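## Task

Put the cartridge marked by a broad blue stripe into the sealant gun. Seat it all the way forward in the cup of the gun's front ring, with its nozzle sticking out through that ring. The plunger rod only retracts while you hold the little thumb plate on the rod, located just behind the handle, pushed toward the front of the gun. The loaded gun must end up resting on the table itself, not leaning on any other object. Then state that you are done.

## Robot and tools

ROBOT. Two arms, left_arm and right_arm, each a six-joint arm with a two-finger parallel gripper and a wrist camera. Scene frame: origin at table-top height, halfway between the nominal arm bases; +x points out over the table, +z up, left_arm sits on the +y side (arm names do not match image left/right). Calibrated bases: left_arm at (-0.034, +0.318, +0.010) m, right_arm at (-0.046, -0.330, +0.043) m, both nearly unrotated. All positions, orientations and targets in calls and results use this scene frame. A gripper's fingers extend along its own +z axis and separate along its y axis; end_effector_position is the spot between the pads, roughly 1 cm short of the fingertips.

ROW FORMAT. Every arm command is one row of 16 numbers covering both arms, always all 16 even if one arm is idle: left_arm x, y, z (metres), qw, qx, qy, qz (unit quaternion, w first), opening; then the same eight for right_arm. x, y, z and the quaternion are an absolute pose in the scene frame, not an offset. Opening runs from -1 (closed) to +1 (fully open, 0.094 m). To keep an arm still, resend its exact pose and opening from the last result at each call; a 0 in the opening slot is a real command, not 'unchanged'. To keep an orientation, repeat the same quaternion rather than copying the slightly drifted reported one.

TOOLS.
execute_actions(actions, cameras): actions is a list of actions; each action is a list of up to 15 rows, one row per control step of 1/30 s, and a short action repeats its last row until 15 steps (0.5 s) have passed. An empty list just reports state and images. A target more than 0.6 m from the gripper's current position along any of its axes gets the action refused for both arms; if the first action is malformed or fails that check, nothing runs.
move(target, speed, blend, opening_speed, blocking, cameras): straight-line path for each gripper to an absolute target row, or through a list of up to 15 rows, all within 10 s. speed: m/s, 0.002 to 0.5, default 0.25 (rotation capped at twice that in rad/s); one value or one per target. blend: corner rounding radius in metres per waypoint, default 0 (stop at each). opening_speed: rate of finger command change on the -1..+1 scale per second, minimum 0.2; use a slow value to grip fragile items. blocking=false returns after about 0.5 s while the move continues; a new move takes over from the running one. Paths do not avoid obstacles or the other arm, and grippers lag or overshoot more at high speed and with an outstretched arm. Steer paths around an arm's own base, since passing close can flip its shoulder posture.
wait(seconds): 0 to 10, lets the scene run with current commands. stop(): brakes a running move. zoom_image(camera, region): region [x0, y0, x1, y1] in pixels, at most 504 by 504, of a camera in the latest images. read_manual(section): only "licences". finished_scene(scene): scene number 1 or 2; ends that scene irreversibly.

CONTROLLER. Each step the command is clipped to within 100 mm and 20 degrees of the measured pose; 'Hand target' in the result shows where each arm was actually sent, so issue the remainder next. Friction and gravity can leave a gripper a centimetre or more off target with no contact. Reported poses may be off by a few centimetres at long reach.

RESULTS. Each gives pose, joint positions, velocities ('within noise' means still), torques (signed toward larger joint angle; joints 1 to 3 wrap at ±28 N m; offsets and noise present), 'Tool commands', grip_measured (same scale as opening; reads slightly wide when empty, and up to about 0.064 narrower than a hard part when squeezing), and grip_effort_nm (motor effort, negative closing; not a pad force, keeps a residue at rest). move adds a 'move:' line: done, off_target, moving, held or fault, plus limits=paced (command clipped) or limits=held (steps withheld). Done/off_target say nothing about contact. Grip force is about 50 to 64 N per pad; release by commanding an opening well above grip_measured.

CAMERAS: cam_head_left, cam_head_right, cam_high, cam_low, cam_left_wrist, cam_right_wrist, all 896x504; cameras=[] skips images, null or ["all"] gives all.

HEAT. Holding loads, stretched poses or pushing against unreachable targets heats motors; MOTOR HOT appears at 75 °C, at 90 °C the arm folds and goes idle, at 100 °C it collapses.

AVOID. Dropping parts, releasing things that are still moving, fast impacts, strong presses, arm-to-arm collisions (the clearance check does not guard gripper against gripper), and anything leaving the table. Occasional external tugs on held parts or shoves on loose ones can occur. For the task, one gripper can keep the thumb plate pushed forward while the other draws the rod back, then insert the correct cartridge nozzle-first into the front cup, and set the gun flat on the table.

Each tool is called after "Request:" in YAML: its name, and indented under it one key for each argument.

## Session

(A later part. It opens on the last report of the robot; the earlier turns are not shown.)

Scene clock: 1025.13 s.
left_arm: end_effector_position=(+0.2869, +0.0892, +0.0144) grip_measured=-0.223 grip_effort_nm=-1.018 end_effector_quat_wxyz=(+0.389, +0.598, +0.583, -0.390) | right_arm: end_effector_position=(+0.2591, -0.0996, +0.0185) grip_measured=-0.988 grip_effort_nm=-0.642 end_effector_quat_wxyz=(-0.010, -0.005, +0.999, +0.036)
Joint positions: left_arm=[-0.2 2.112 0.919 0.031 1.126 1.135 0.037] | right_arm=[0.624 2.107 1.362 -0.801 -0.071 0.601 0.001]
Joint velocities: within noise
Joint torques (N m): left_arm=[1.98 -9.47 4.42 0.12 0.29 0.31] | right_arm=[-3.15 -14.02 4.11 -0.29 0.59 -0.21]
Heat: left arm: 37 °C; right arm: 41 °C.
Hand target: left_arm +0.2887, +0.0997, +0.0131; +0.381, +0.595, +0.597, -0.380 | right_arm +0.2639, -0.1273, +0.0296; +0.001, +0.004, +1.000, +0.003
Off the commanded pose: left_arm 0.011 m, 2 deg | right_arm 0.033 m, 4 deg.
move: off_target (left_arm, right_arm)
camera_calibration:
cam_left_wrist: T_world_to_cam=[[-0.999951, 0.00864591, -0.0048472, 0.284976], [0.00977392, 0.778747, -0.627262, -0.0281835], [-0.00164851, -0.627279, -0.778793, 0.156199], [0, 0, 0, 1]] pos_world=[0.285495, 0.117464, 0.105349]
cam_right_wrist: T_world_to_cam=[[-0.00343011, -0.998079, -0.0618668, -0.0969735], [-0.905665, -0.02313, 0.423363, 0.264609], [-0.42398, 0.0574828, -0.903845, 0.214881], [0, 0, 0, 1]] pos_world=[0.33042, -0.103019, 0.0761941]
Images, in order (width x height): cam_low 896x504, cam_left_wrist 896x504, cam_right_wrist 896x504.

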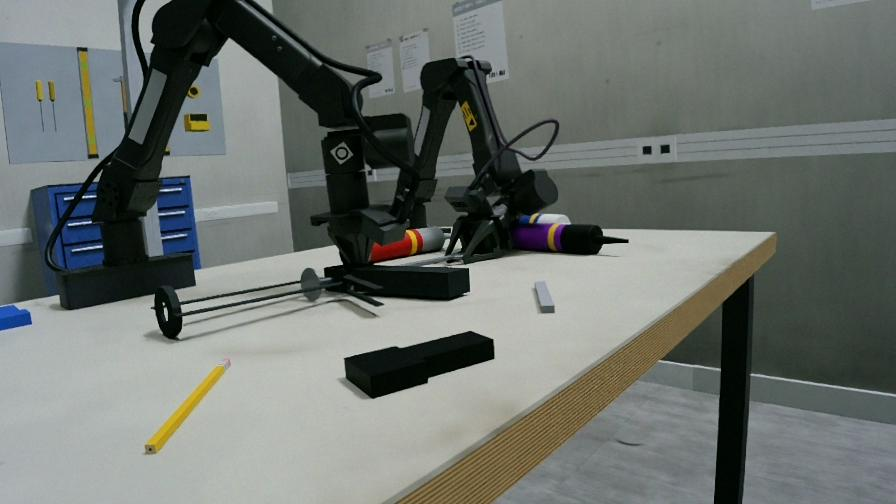

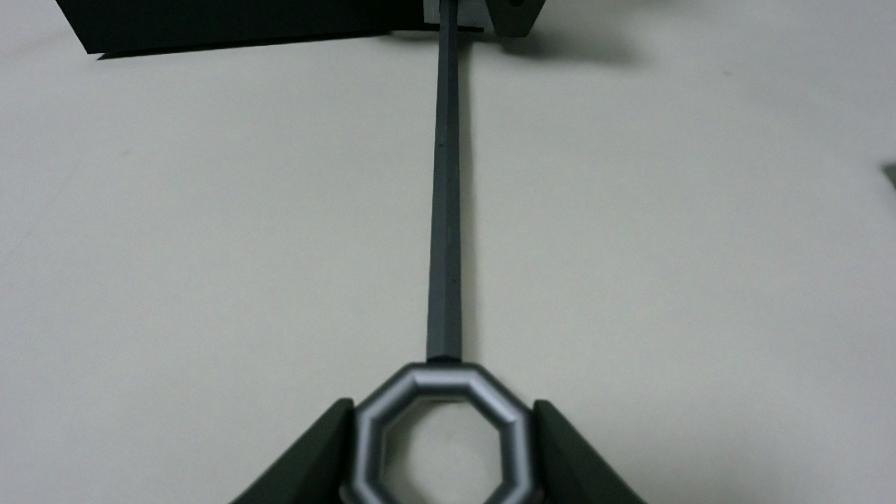

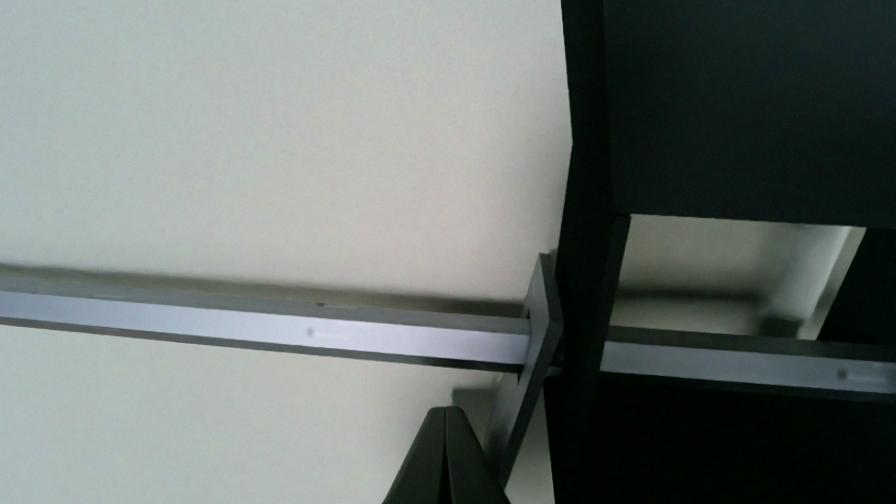

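Request:
move:
  target:
    - [0.289, 0.086, 0.013, 0.3799, 0.5964, 0.5964, -0.3799, -0.5, 0.263, -0.115, 0.030, 0, 0, 1, 0, -1]
    - [0.289, 0.086, 0.013, 0.3799, 0.5964, 0.5964, -0.3799, -0.5, 0.263, -0.135, 0.030, 0, 0, 1, 0, -1]
  speed: 0.04
  cameras: ["cam_right_wrist","cam_left_wrist","cam_low"]

Scene clock: 1041.10 s.
left_arm: end_effector_position=(+0.2860, +0.0839, +0.0151) grip_measured=-0.223 grip_effort_nm=-1.023 end_effector_quat_wxyz=(+0.382, +0.591, +0.589, -0.397) | right_arm: end_effector_position=(+0.2592, -0.1055, +0.0189) grip_measured=-0.988 grip_effort_nm=-0.637 end_effector_quat_wxyz=(-0.010, -0.010, +0.999, +0.035)
Joint positions: left_arm=[-0.215 2.112 0.919 0.05 1.123 1.086 0.037] | right_arm=[0.611 2.096 1.346 -0.798 -0.069 0.58 0.001]
Joint velocities: within noise
Joint torques (N m): left_arm=[-0.01 -9.2 3.89 0.62 0.05 0.05] | right_arm=[-3.08 -13.74 4 -0.32 0.59 -0.21]
Heat: left arm: 37 °C; right arm: 46 °C.
Hand target: left_arm +0.2892, +0.0865, +0.0128; +0.380, +0.596, +0.597, -0.379 | right_arm +0.2622, -0.1337, +0.0287; -0.002, -0.001, +1.000, +0.000
Off the commanded pose: left_arm 0.004 m, 2 deg | right_arm 0.032 m, 4 deg.
move: off_target (right_arm)
camera_calibration:
cam_left_wrist: T_world_to_cam=[[-0.99976, 0.00339182, 0.0216664, 0.284128], [-0.010957, 0.77856, -0.627474, -0.0177348], [-0.0189969, -0.62756, -0.778336, 0.15839], [0, 0, 0, 1]] pos_world=[0.286874, 0.112243, 0.105997]
cam_right_wrist: T_world_to_cam=[[0.00573045, -0.998172, -0.0601673, -0.105246], [-0.905903, -0.0306604, 0.422374, 0.263732], [-0.423447, 0.0520853, -0.904422, 0.214943], [0, 0, 0, 1]] pos_world=[0.330535, -0.108163, 0.0766736]
Images, in order (width x height): cam_low 896x504, cam_left_wrist 896x504, cam_right_wrist 896x504.

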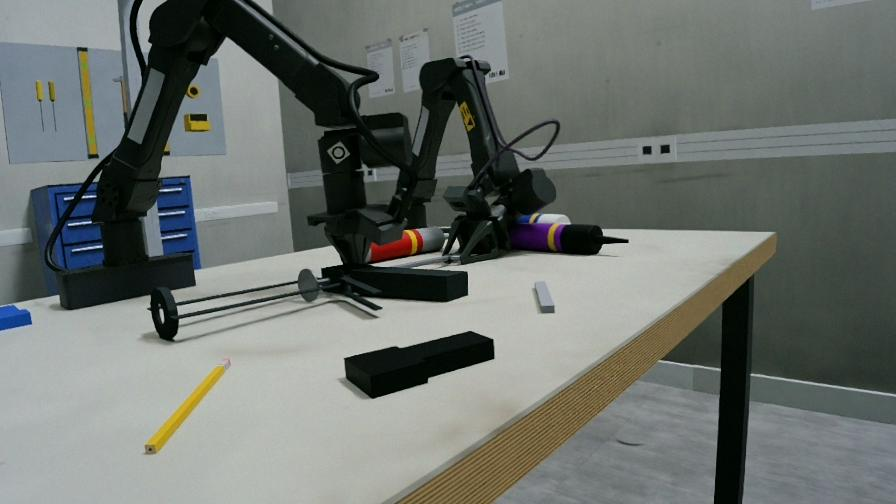

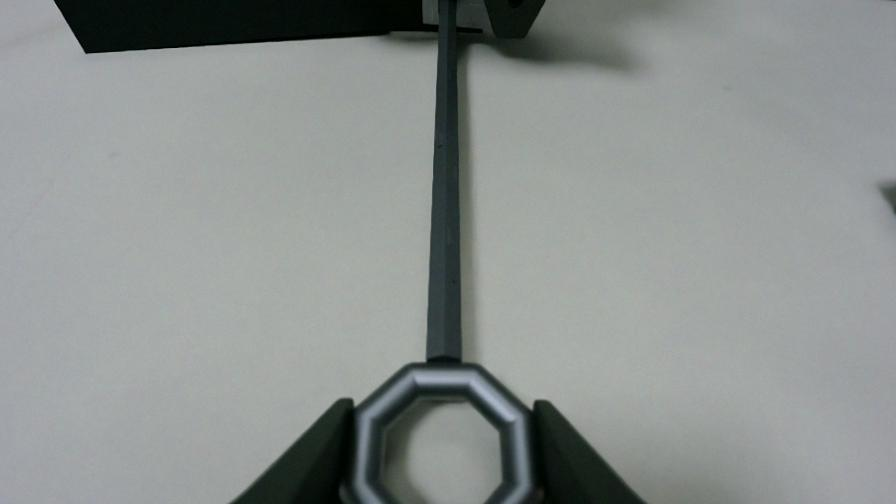

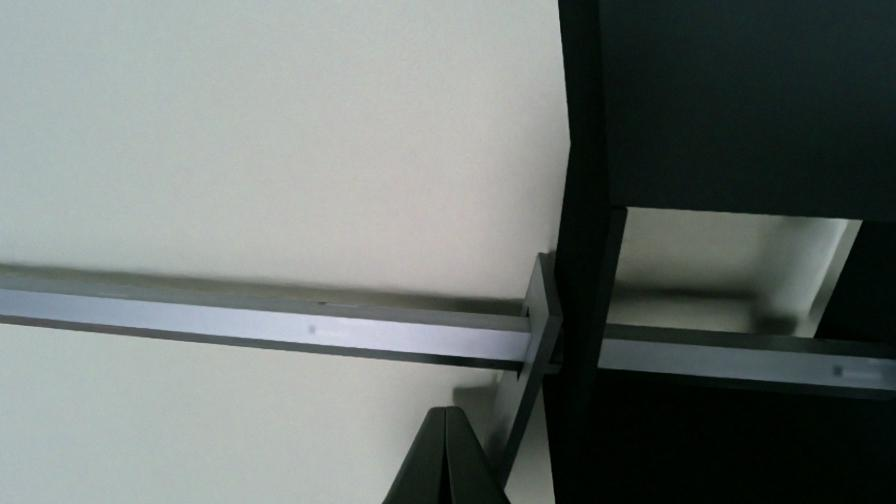

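Request:
move:
  target:
    - [0.289, 0.086, 0.013, 0.3799, 0.5964, 0.5964, -0.3799, -0.5, 0.263, -0.160, 0.034, 0, 0, 1, 0, -1]
  speed: 0.04
  cameras: ["cam_right_wrist","cam_left_wrist","cam_low"]

Scene clock: 1060.67 s.
left_arm: end_effector_position=(+0.2830, +0.0773, +0.0156) grip_measured=-0.223 grip_effort_nm=-1.028 end_effector_quat_wxyz=(+0.380, +0.596, +0.584, -0.399) | right_arm: end_effector_position=(+0.2579, -0.1128, +0.0217) grip_measured=-0.988 grip_effort_nm=-0.637 end_effector_quat_wxyz=(-0.012, -0.019, +0.998, +0.063)
Joint positions: left_arm=[-0.235 2.112 0.919 0.062 1.122 1.075 0.037] | right_arm=[0.573 2.056 1.291 -0.761 -0.12 0.524 0.001]
Joint velocities: within noise
Joint torques (N m): left_arm=[1.39 -9.2 3.81 0.57 0.13 0.15] | right_arm=[-4.68 -14.15 3.97 -0.58 1.01 -0.21]
Heat: left arm: 37 °C; right arm: 48 °C.
Hand target: left_arm +0.2885, +0.0857, +0.0132; +0.380, +0.596, +0.596, -0.381 | right_arm +0.2625, -0.1565, +0.0330; -0.001, +0.000, +1.000, +0.003
Off the commanded pose: left_arm 0.011 m, 3 deg | right_arm 0.049 m, 8 deg.
move: off_target (left_arm, right_arm)
camera_calibration:
cam_left_wrist: T_world_to_cam=[[-0.999644, 0.018484, 0.0192532, 0.279972], [0.00228167, 0.777913, -0.628368, -0.0159493], [-0.0265921, -0.6281, -0.777678, 0.156768], [0, 0, 0, 1]] pos_world=[0.284077, 0.105698, 0.106503]
cam_right_wrist: T_world_to_cam=[[0.0236087, -0.993042, -0.11537, -0.115243], [-0.903142, -0.0706715, 0.423486, 0.255867], [-0.428693, 0.0941978, -0.898526, 0.223233], [0, 0, 0, 1]] pos_world=[0.329504, -0.117386, 0.0789292]
Images, in order (width x height): cam_low 896x504, cam_left_wrist 896x504, cam_right_wrist 896x504.

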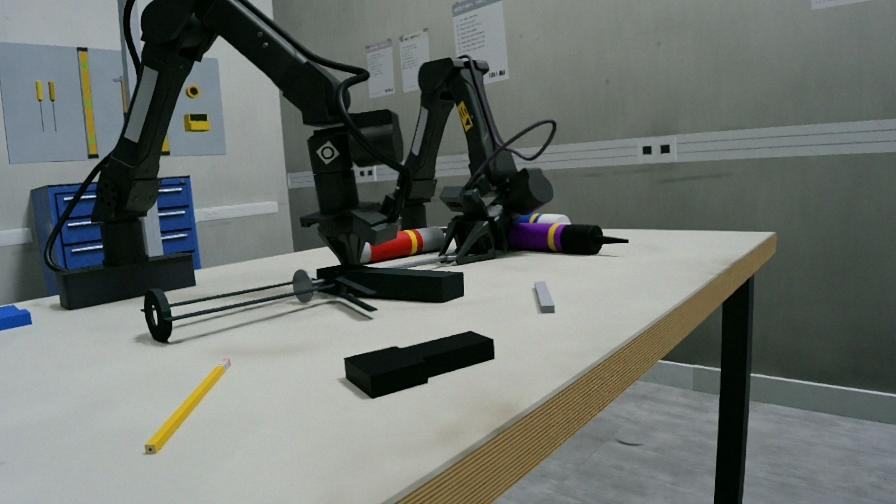

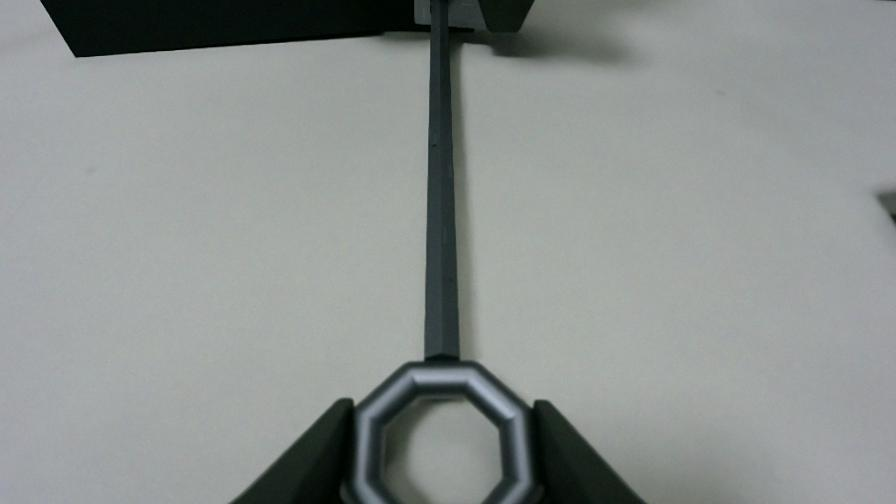

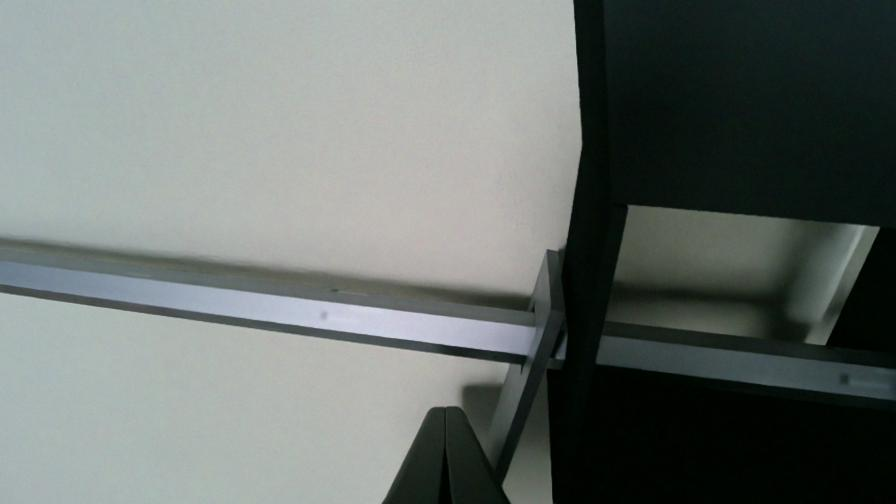

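Request:
move:
  target:
    - [0.289, 0.083, 0.013, 0.3799, 0.5964, 0.5964, -0.3799, -0.5, 0.262, -0.095, 0.034, 0, 0, 1, 0, -1]
    - [0.289, 0.083, 0.013, 0.3799, 0.5964, 0.5964, -0.3799, -0.5, 0.262, -0.12, 0.09, 0, 0, 1, 0, -1]
    - [0.289, 0.083, 0.013, 0.3799, 0.5964, 0.5964, -0.3799, -0.5, 0.266, -0.148, 0.08, 0, 0, 1, 0, 1]
  speed: 0.08
  cameras: ["cam_right_wrist","cam_left_wrist"]

Scene clock: 1126.07 s.
left_arm: end_effector_position=(+0.2832, +0.0774, +0.0154) grip_measured=-0.223 grip_effort_nm=-1.013 end_effector_quat_wxyz=(+0.379, +0.596, +0.585, -0.399) | right_arm: end_effector_position=(+0.2607, -0.1487, +0.0694) grip_measured=+0.998 grip_effort_nm=0.149 end_effector_quat_wxyz=(-0.024, +0.004, +1.000, -0.010)
Joint positions: left_arm=[-0.235 2.112 0.919 0.062 1.12 1.073 0.037] | right_arm=[0.539 2.004 1.426 -1.045 -0.008 0.534 0.094]
Joint velocities: within noise
Joint torques (N m): left_arm=[0.91 -9.06 3.86 0.72 0.1 -0.03] | right_arm=[-0.13 -12.96 4.82 0.25 0.08 -0.17]
Heat: left arm: 37 °C; right arm: 50 °C.
Hand target: left_arm +0.2888, +0.0831, +0.0131; +0.380, +0.596, +0.596, -0.381 | right_arm +0.2650, -0.1489, +0.0798; -0.003, -0.003, +1.000, -0.003
Off the commanded pose: left_arm 0.008 m, 3 deg | right_arm 0.012 m, 3 deg.
move: off_target (left_arm, right_arm); target 3's new opening was sent with right_arm's hand 0.012 m and 3 deg from that target
camera_calibration:
cam_left_wrist: T_world_to_cam=[[-0.999645, 0.0171998, 0.020361, 0.280187], [0.000623228, 0.778792, -0.627282, -0.0157754], [-0.0266462, -0.627046, -0.778526, 0.156602], [0, 0, 0, 1]] pos_world=[0.28427, 0.105663, 0.106318]
cam_right_wrist: T_world_to_cam=[[-0.0198681, -0.999339, 0.0304571, -0.145186], [-0.892951, 0.0314389, 0.449054, 0.246395], [-0.449714, -0.0182748, -0.892986, 0.259092], [0, 0, 0, 1]] pos_world=[0.333651, -0.148102, 0.125143]
Images, in order (width x height): cam_left_wrist 896x504, cam_right_wrist 896x504.

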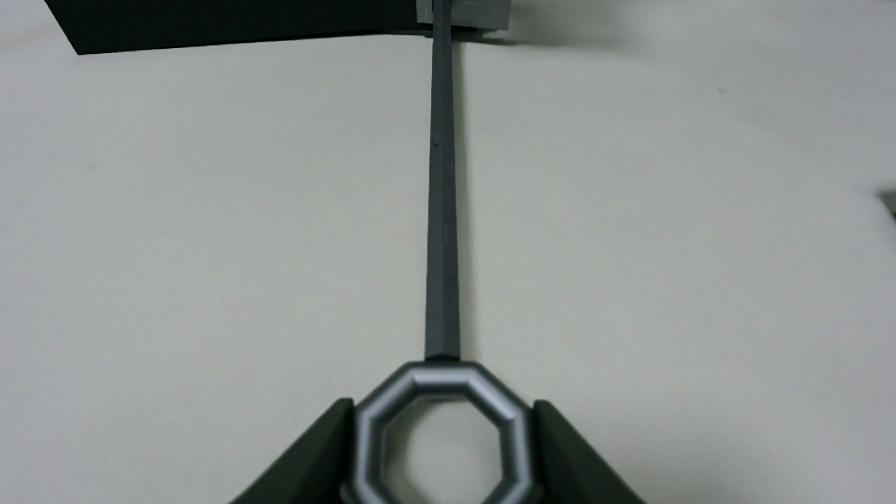

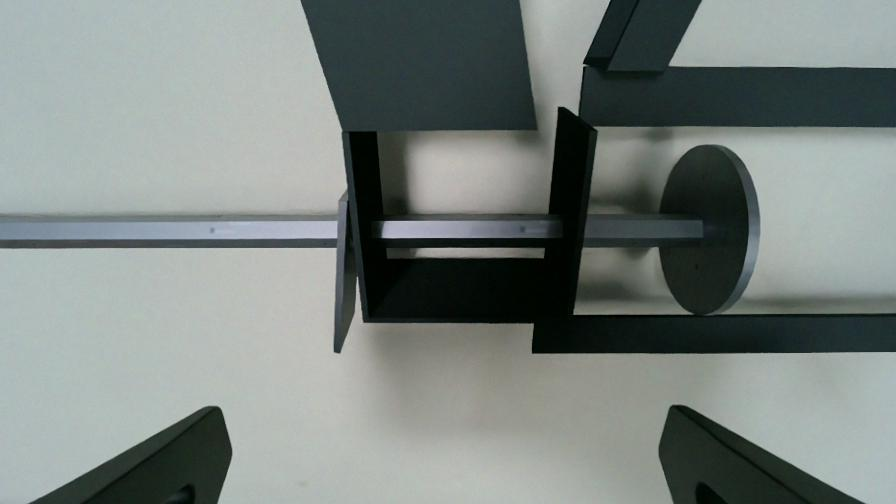

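Request:
move:
  target:
    - [0.289, 0.083, 0.013, 0.3799, 0.5964, 0.5964, -0.3799, -0.5, 0.272, -0.154, 0.050, 0, 0, 1, 0, 1]
  speed: 0.08
  cameras: ["cam_right_wrist"]

Scene clock: 1159.03 s.
left_arm: end_effector_position=(+0.2832, +0.0774, +0.0154) grip_measured=-0.223 grip_effort_nm=-1.018 end_effector_quat_wxyz=(+0.379, +0.596, +0.585, -0.399) | right_arm: end_effector_position=(+0.2717, -0.1539, +0.0546) grip_measured=+0.998 grip_effort_nm=0.154 end_effector_quat_wxyz=(-0.003, +0.014, +1.000, +0.003)
Joint positions: left_arm=[-0.235 2.112 0.919 0.062 1.12 1.073 0.037] | right_arm=[0.512 2.004 1.365 -0.933 -0.008 0.526 0.094]
Joint velocities: within noise
Joint torques (N m): left_arm=[0.84 -9.16 4.03 0.72 0.09 -0.02] | right_arm=[-0.51 -9.17 4.79 0.36 0.06 -0.18]
Heat: left arm: 37 °C; right arm: 48 °C.
Hand target: left_arm +0.2889, +0.0831, +0.0131; +0.380, +0.596, +0.596, -0.380 | right_arm +0.2732, -0.1571, +0.0499; -0.001, +0.009, +1.000, +0.000
Off the commanded pose: left_arm 0.008 m, 3 deg | right_arm 0.005 m, 2 deg.
move: off_target (left_arm)
camera_calibration:
cam_right_wrist: T_world_to_cam=[[-0.0405579, -0.999169, 0.00410358, -0.142604], [-0.91119, 0.0386712, 0.410167, 0.271233], [-0.409985, 0.0128964, -0.912001, 0.245799], [0, 0, 0, 1]] pos_world=[0.342136, -0.156144, 0.113503]
Images, in order (width x height): cam_right_wrist 896x504.

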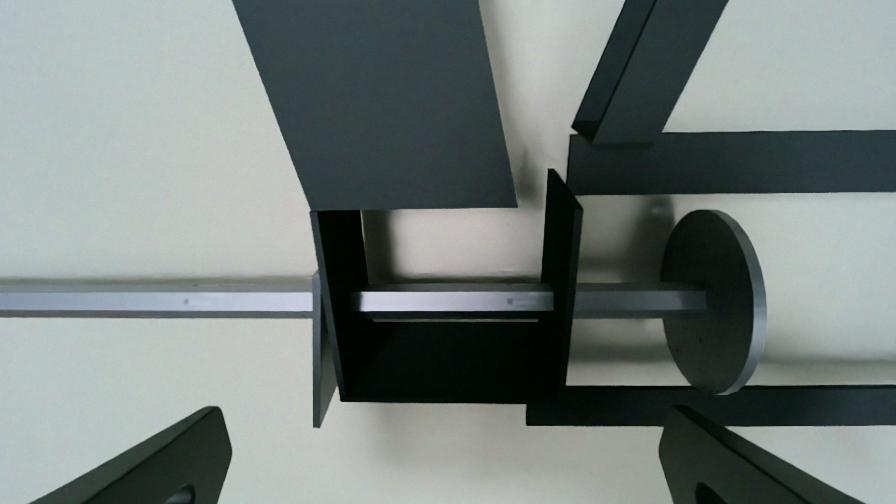

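Request:
move:
  target:
    - [0.289, 0.083, 0.013, 0.3799, 0.5964, 0.5964, -0.3799, -0.5, 0.268, -0.153, 0.050, 0, 0, 1, 0, 0.78]
    - [0.289, 0.083, 0.013, 0.3799, 0.5964, 0.5964, -0.3799, -0.5, 0.267, -0.153, 0.023, 0, 0, 1, 0, 0.78]
    - [0.289, 0.083, 0.013, 0.3799, 0.5964, 0.5964, -0.3799, -0.5, 0.267, -0.153, 0.023, 0, 0, 1, 0, 0.1]
  speed: 0.06
  cameras: ["cam_right_wrist","cam_left_wrist"]

Scene clock: 1176.77 s.
left_arm: end_effector_position=(+0.2840, +0.0784, +0.0152) grip_measured=-0.223 grip_effort_nm=-1.013 end_effector_quat_wxyz=(+0.380, +0.595, +0.586, -0.398) | right_arm: end_effector_position=(+0.2667, -0.1522, +0.0316) grip_measured=+0.151 grip_effort_nm=-1.004 end_effector_quat_wxyz=(-0.001, +0.007, +1.000, +0.004)
Joint positions: left_arm=[-0.232 2.112 0.919 0.062 1.119 1.073 0.037] | right_arm=[0.522 2.026 1.296 -0.837 -0.008 0.524 0.054]
Joint velocities: within noise
Joint torques (N m): left_arm=[0.65 -9.07 3.93 0.74 0.1 0] | right_arm=[0.64 -8.34 4.51 0.47 0.08 -0.16]
Heat: left arm: 37 °C; right arm: 45 °C.
Hand target: left_arm +0.2890, +0.0834, +0.0129; +0.380, +0.596, +0.597, -0.380 | right_arm +0.2657, -0.1517, +0.0232; +0.000, -0.003, +1.000, -0.001
Off the commanded pose: left_arm 0.007 m, 2 deg | right_arm 0.009 m, 1 deg.
move: done
camera_calibration:
cam_left_wrist: T_world_to_cam=[[-0.999708, 0.0134525, 0.0200577, 0.281356], [-0.00207336, 0.779635, -0.62623, -0.0160623], [-0.024062, -0.626089, -0.77938, 0.156325], [0, 0, 0, 1]] pos_world=[0.285002, 0.106611, 0.106134]
cam_right_wrist: T_world_to_cam=[[-0.0283053, -0.999598, 0.0017382, -0.144306], [-0.913241, 0.0265669, 0.406554, 0.274877], [-0.406436, 0.00992023, -0.913625, 0.221366], [0, 0, 0, 1]] pos_world=[0.336916, -0.153746, 0.0907439]
Images, in order (width x height): cam_left_wrist 896x504, cam_right_wrist 896x504.

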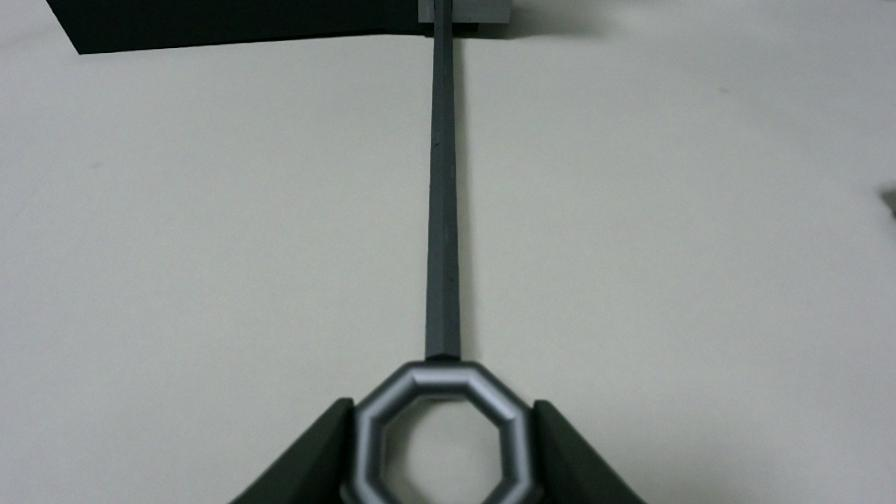

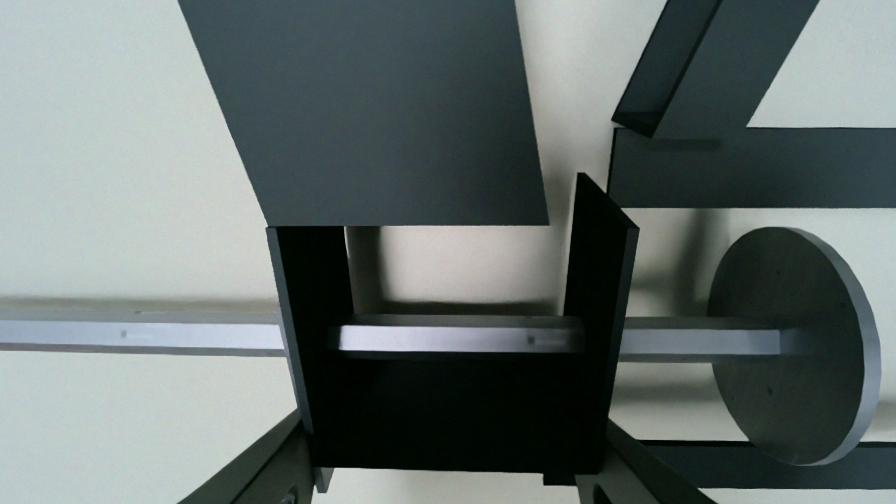

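Request:
move:
  target:
    - [0.289, 0.112, 0.013, 0.3799, 0.5964, 0.5964, -0.3799, -0.5, 0.267, -0.173, 0.023, 0, 0, 1, 0, 0.05]
  speed: 0.04
  cameras: ["cam_right_wrist","cam_left_wrist","cam_high"]

Scene clock: 1197.77 s.
left_arm: end_effector_position=(+0.2855, +0.0929, +0.0157) grip_measured=-0.223 grip_effort_nm=-1.013 end_effector_quat_wxyz=(+0.387, +0.598, +0.581, -0.395) | right_arm: end_effector_position=(+0.2687, -0.1553, +0.0315) grip_measured=+0.151 grip_effort_nm=-1.009 end_effector_quat_wxyz=(+0.009, +0.004, +1.000, +0.010)
Joint positions: left_arm=[-0.188 2.112 0.928 -0.016 1.14 1.17 0.037] | right_arm=[0.512 2.009 1.27 -0.807 -0.01 0.508 0.054]
Joint velocities: within noise
Joint torques (N m): left_arm=[3.84 -9.31 4.07 -0.02 0.24 0.63] | right_arm=[-2.7 -9.31 2.92 0.33 0.05 -0.46]
Heat: left arm: 37 °C; right arm: 42 °C.
Hand target: left_arm +0.2882, +0.1106, +0.0131; +0.382, +0.594, +0.597, -0.380 | right_arm +0.2657, -0.1707, +0.0237; -0.001, -0.002, +1.000, +0.001
Off the commanded pose: left_arm 0.020 m, 3 deg | right_arm 0.020 m, 2 deg.
move: off_target (left_arm, right_arm)
camera_calibration:
cam_left_wrist: T_world_to_cam=[[-0.999877, 0.0154461, 0.00273048, 0.282701], [0.0102483, 0.77509, -0.631768, -0.0299744], [-0.0118747, -0.631662, -0.775153, 0.162803], [0, 0, 0, 1]] pos_world=[0.284907, 0.121703, 0.106488]
cam_right_wrist: T_world_to_cam=[[-0.0220729, -0.999703, -0.0102999, -0.14858], [-0.920665, 0.0163095, 0.390014, 0.277679], [-0.38973, 0.0180914, -0.920751, 0.21915], [0, 0, 0, 1]] pos_world=[0.337779, -0.15703, 0.091954]
Images, in order (width x height): cam_high 896x504, cam_left_wrist 896x504, cam_right_wrist 896x504.

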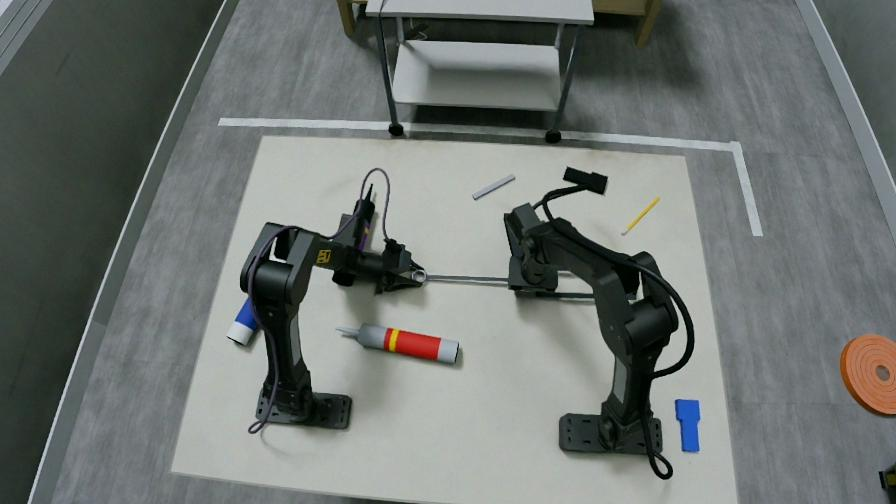

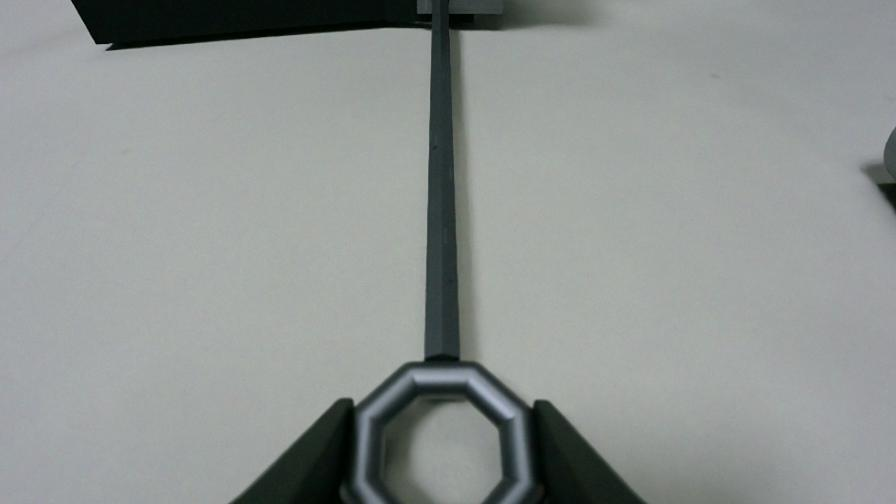

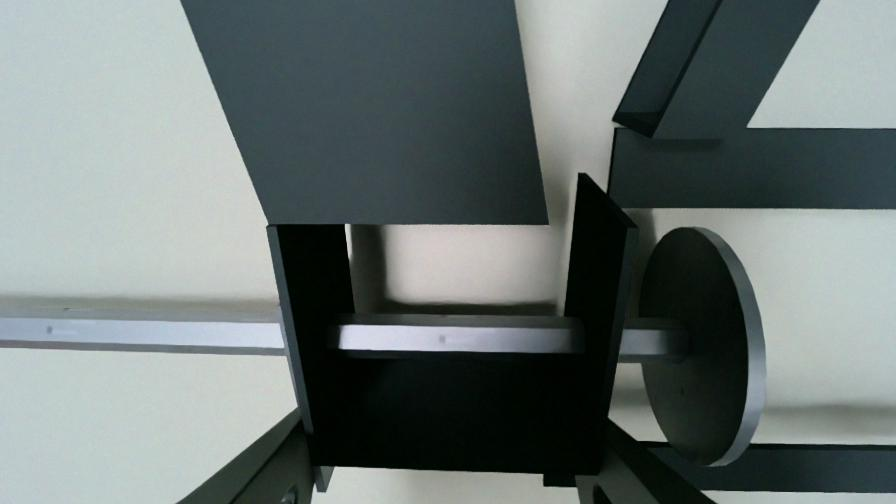

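Request:
move:
  target:
    - [0.289, 0.094, 0.013, 0.3799, 0.5964, 0.5964, -0.3799, -0.5, 0.267, -0.158, 0.023, 0, 0, 1, 0, 0.05]
    - [0.289, 0.094, 0.013, 0.3799, 0.5964, 0.5964, -0.3799, -0.5, 0.267, -0.158, 0.023, 0, 0, 1, 0, 0.32]
    - [0.289, 0.094, 0.013, 0.3799, 0.5964, 0.5964, -0.3799, -0.5, 0.268, -0.162, 0.065, 0, 0, 1, 0, 1]
  speed: 0.06
  cameras: ["cam_right_wrist","cam_left_wrist"]

Scene clock: 1215.20 s.
left_arm: end_effector_position=(+0.2849, +0.0912, +0.0150) grip_measured=-0.223 grip_effort_nm=-1.018 end_effector_quat_wxyz=(+0.380, +0.592, +0.589, -0.399) | right_arm: end_effector_position=(+0.2600, -0.1654, +0.0474) grip_measured=+0.998 grip_effort_nm=0.149 end_effector_quat_wxyz=(-0.022, +0.007, +1.000, -0.005)
Joint positions: left_arm=[-0.194 2.112 0.928 -0.013 1.134 1.139 0.037] | right_arm=[0.496 1.998 1.323 -0.94 -0.013 0.497 0.094]
Joint velocities: within noise
Joint torques (N m): left_arm=[0.23 -9.16 3.73 0.74 0.1 0.03] | right_arm=[-0.57 -12.21 7.82 -0.08 0.1 -0.17]
Heat: left arm: 37 °C; right arm: 43 °C.
Hand target: left_arm +0.2892, +0.0944, +0.0131; +0.381, +0.597, +0.595, -0.379 | right_arm +0.2696, -0.1653, +0.0641; -0.001, +0.002, +1.000, +0.000
Off the commanded pose: left_arm 0.005 m, 2 deg | right_arm 0.020 m, 3 deg.
move: off_target (right_arm); target 3's new opening was sent with right_arm's hand 0.026 m and 1 deg from that target
camera_calibration:
cam_left_wrist: T_world_to_cam=[[-0.999612, 0.0072539, 0.0269063, 0.282502], [-0.0112338, 0.778704, -0.627291, -0.0234424], [-0.0255024, -0.62735, -0.77832, 0.164695], [0, 0, 0, 1]] pos_world=[0.286329, 0.119527, 0.105879]
cam_right_wrist: T_world_to_cam=[[-0.026367, -0.999434, 0.0209075, -0.159054], [-0.894521, 0.0329253, 0.445812, 0.257023], [-0.446248, -0.00694749, -0.894882, 0.239932], [0, 0, 0, 1]] pos_world=[0.332788, -0.165759, 0.103452]
Images, in order (width x height): cam_left_wrist 896x504, cam_right_wrist 896x504.

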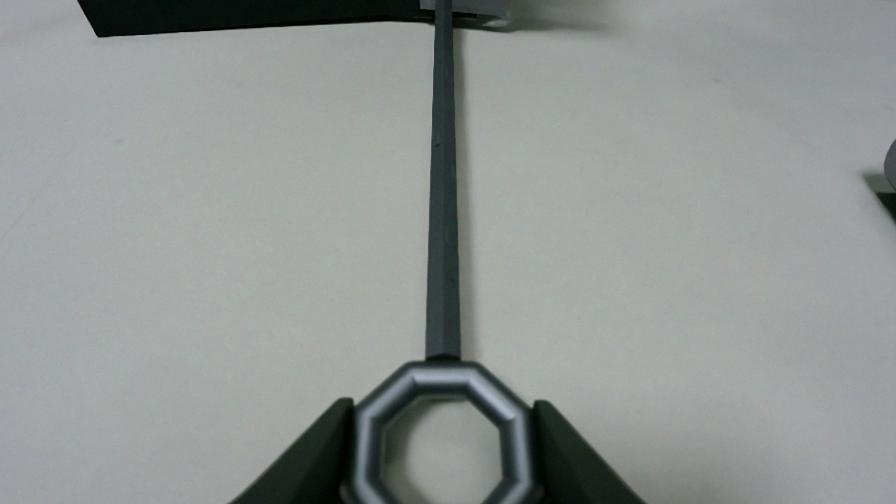

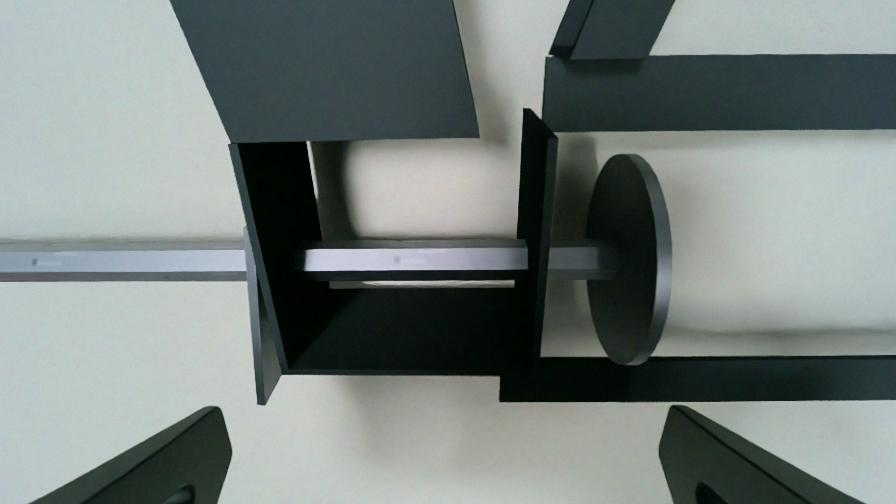

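Request:
move:
  target:
    - [0.289, 0.094, 0.013, 0.3799, 0.5964, 0.5964, -0.3799, -0.5, 0.270, -0.1645, 0.024, 0, 0, 1, 0, 1]
  speed: 0.06
  cameras: ["cam_right_wrist","cam_low"]

Scene clock: 1237.70 s.
left_arm: end_effector_position=(+0.2849, +0.0912, +0.0150) grip_measured=-0.223 grip_effort_nm=-1.013 end_effector_quat_wxyz=(+0.380, +0.592, +0.589, -0.399) | right_arm: end_effector_position=(+0.2665, -0.1602, +0.0330) grip_measured=+0.998 grip_effort_nm=0.144 end_effector_quat_wxyz=(-0.001, +0.004, +1.000, +0.000)
Joint positions: left_arm=[-0.194 2.112 0.928 -0.013 1.134 1.139 0.037] | right_arm=[0.507 2.014 1.284 -0.842 0 0.501 0.094]
Joint velocities: within noise
Joint torques (N m): left_arm=[0.21 -9.13 3.75 0.7 0.11 -0.04] | right_arm=[-0.39 -8.2 4.44 0.52 0.08 -0.17]
Heat: left arm: 38 °C; right arm: 42 °C.
Hand target: left_arm +0.2890, +0.0941, +0.0131; +0.380, +0.596, +0.596, -0.380 | right_arm +0.2685, -0.1626, +0.0245; +0.002, -0.002, +1.000, -0.004
Off the commanded pose: left_arm 0.005 m, 2 deg | right_arm 0.011 m, 0 deg.
move: off_target (right_arm)
camera_calibration:
cam_right_wrist: T_world_to_cam=[[-0.0206445, -0.99973, 0.0106531, -0.154612], [-0.91333, 0.0231926, 0.406558, 0.273779], [-0.406696, -0.00133664, -0.913563, 0.220888], [0, 0, 0, 1]] pos_world=[0.336693, -0.160625, 0.0921349]
Images, in order (width x height): cam_low 896x504, cam_right_wrist 896x504.

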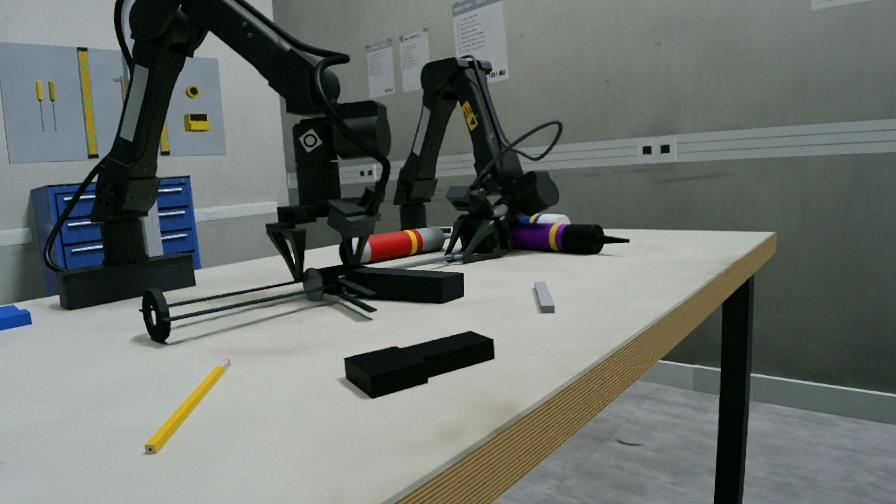

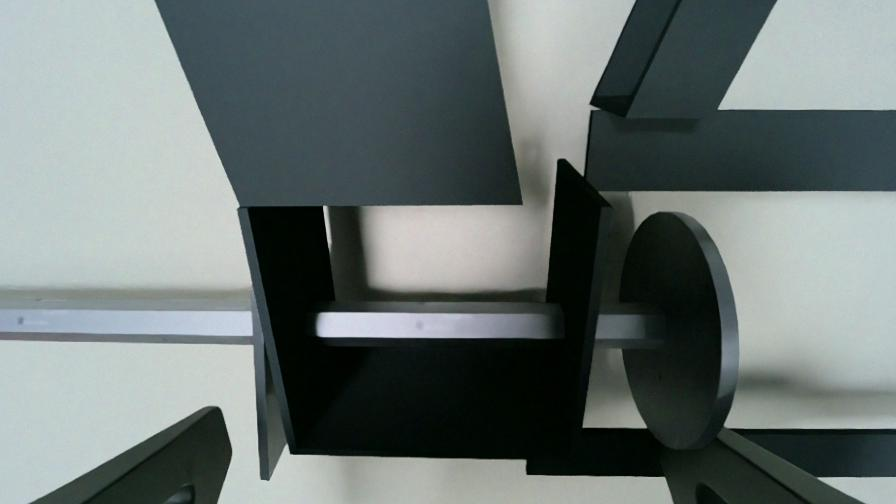

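Request:
zoom_image:
  camera: "cam_right_wrist"
  region: [560, 340, 860, 504]

Request:
zoom_image:
  camera: "cam_low"
  region: [240, 190, 440, 330]

Scaled by 1.680 from the camera's 896x504 image, which has a finer 1280x720 frame.

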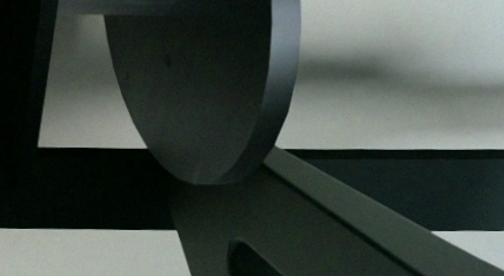

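Scaled by 2.520 from the camera's 896x504 image, which has a finer 1280x720 frame.

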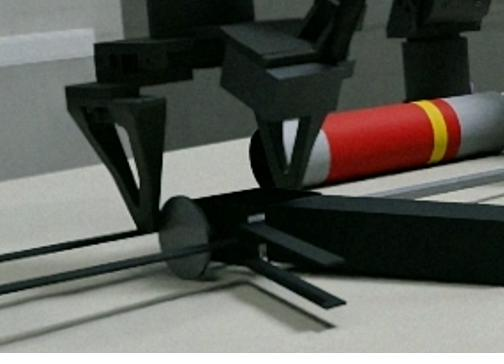

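Request:
move:
  target:
    - [0.289, 0.094, 0.013, 0.3799, 0.5964, 0.5964, -0.3799, -0.5, 0.269, -0.170, 0.050, 0, 0, 1, 0, 1]
    - [0.289, 0.094, 0.013, 0.3799, 0.5964, 0.5964, -0.3799, -0.5, 0.269, -0.170, 0.024, 0, 0, 1, 0, 1]
  speed: 0.06
  cameras: ["cam_right_wrist","cam_low","cam_left_wrist"]

Scene clock: 1271.87 s.
left_arm: end_effector_position=(+0.2849, +0.0912, +0.0150) grip_measured=-0.223 grip_effort_nm=-1.018 end_effector_quat_wxyz=(+0.380, +0.592, +0.589, -0.399) | right_arm: end_effector_position=(+0.2642, -0.1672, +0.0325) grip_measured=+0.998 grip_effort_nm=0.134 end_effector_quat_wxyz=(-0.011, +0.004, +1.000, +0.000)
Joint positions: left_arm=[-0.194 2.112 0.928 -0.013 1.134 1.141 0.037] | right_arm=[0.487 2.012 1.279 -0.857 -0.011 0.481 0.094]
Joint velocities: within noise
Joint torques (N m): left_arm=[0.25 -9.17 3.74 0.73 0.12 -0.01] | right_arm=[-0.69 -8.83 3.48 0.72 0.02 -0.18]
Heat: left arm: 38 °C; right arm: 41 °C.
Hand target: left_arm +0.2890, +0.0941, +0.0131; +0.380, +0.597, +0.596, -0.380 | right_arm +0.2680, -0.1692, +0.0245; -0.002, +0.000, +1.000, +0.003
Off the commanded pose: left_arm 0.005 m, 2 deg | right_arm 0.010 m, 1 deg.
move: done
camera_calibration:
cam_left_wrist: T_world_to_cam=[[-0.999644, 0.00785885, 0.0254971, 0.282477], [-0.00987915, 0.778687, -0.627335, -0.0238262], [-0.0247844, -0.627364, -0.778332, 0.164492], [0, 0, 0, 1]] pos_world=[0.286218, 0.11953, 0.10588]
cam_right_wrist: T_world_to_cam=[[-0.020538, -0.99974, 0.00991937, -0.161638], [-0.904468, 0.0228069, 0.425931, 0.269004], [-0.426047, -0.00022397, -0.904701, 0.224553], [0, 0, 0, 1]] pos_world=[0.335656, -0.167681, 0.0901796]
Images, in order (width x height): cam_low 896x504, cam_left_wrist 896x504, cam_right_wrist 896x504.

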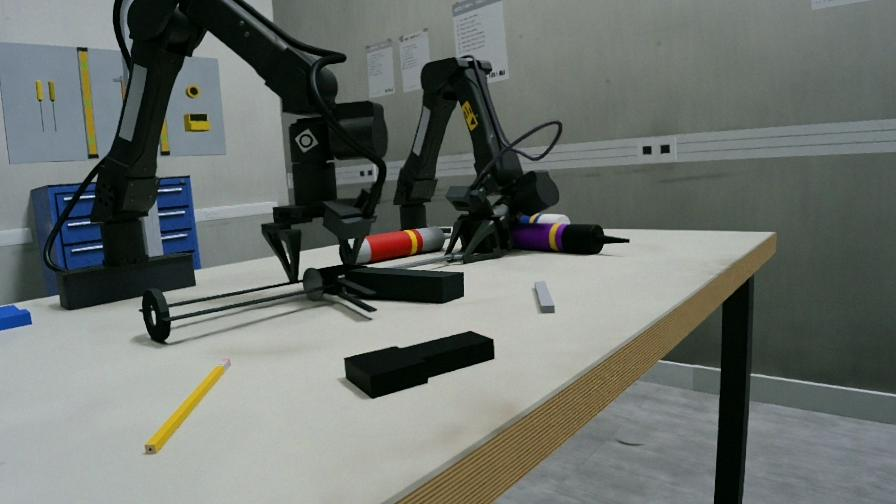

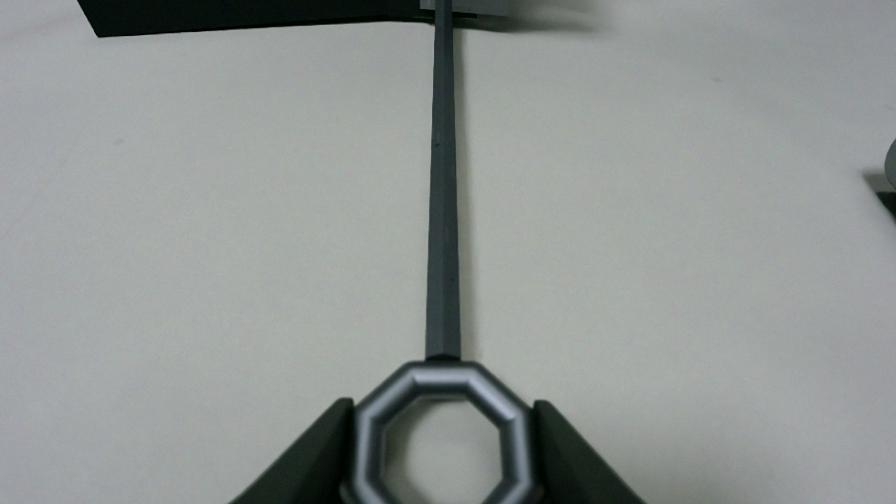

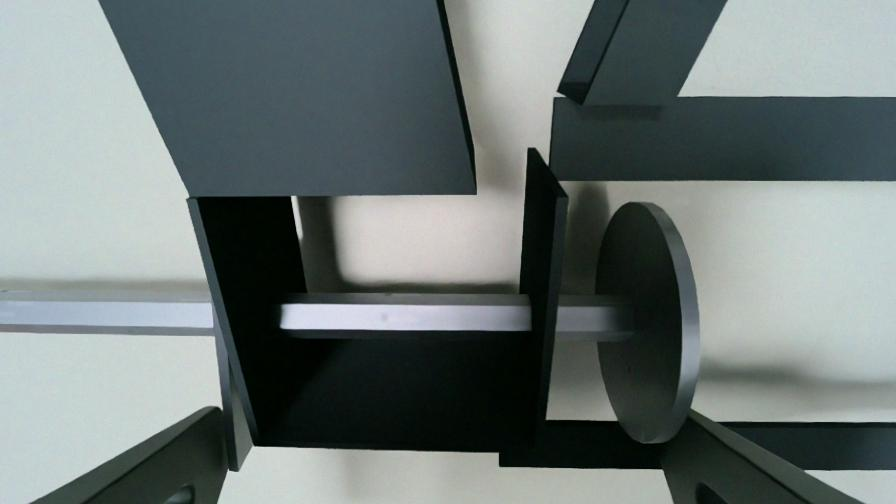

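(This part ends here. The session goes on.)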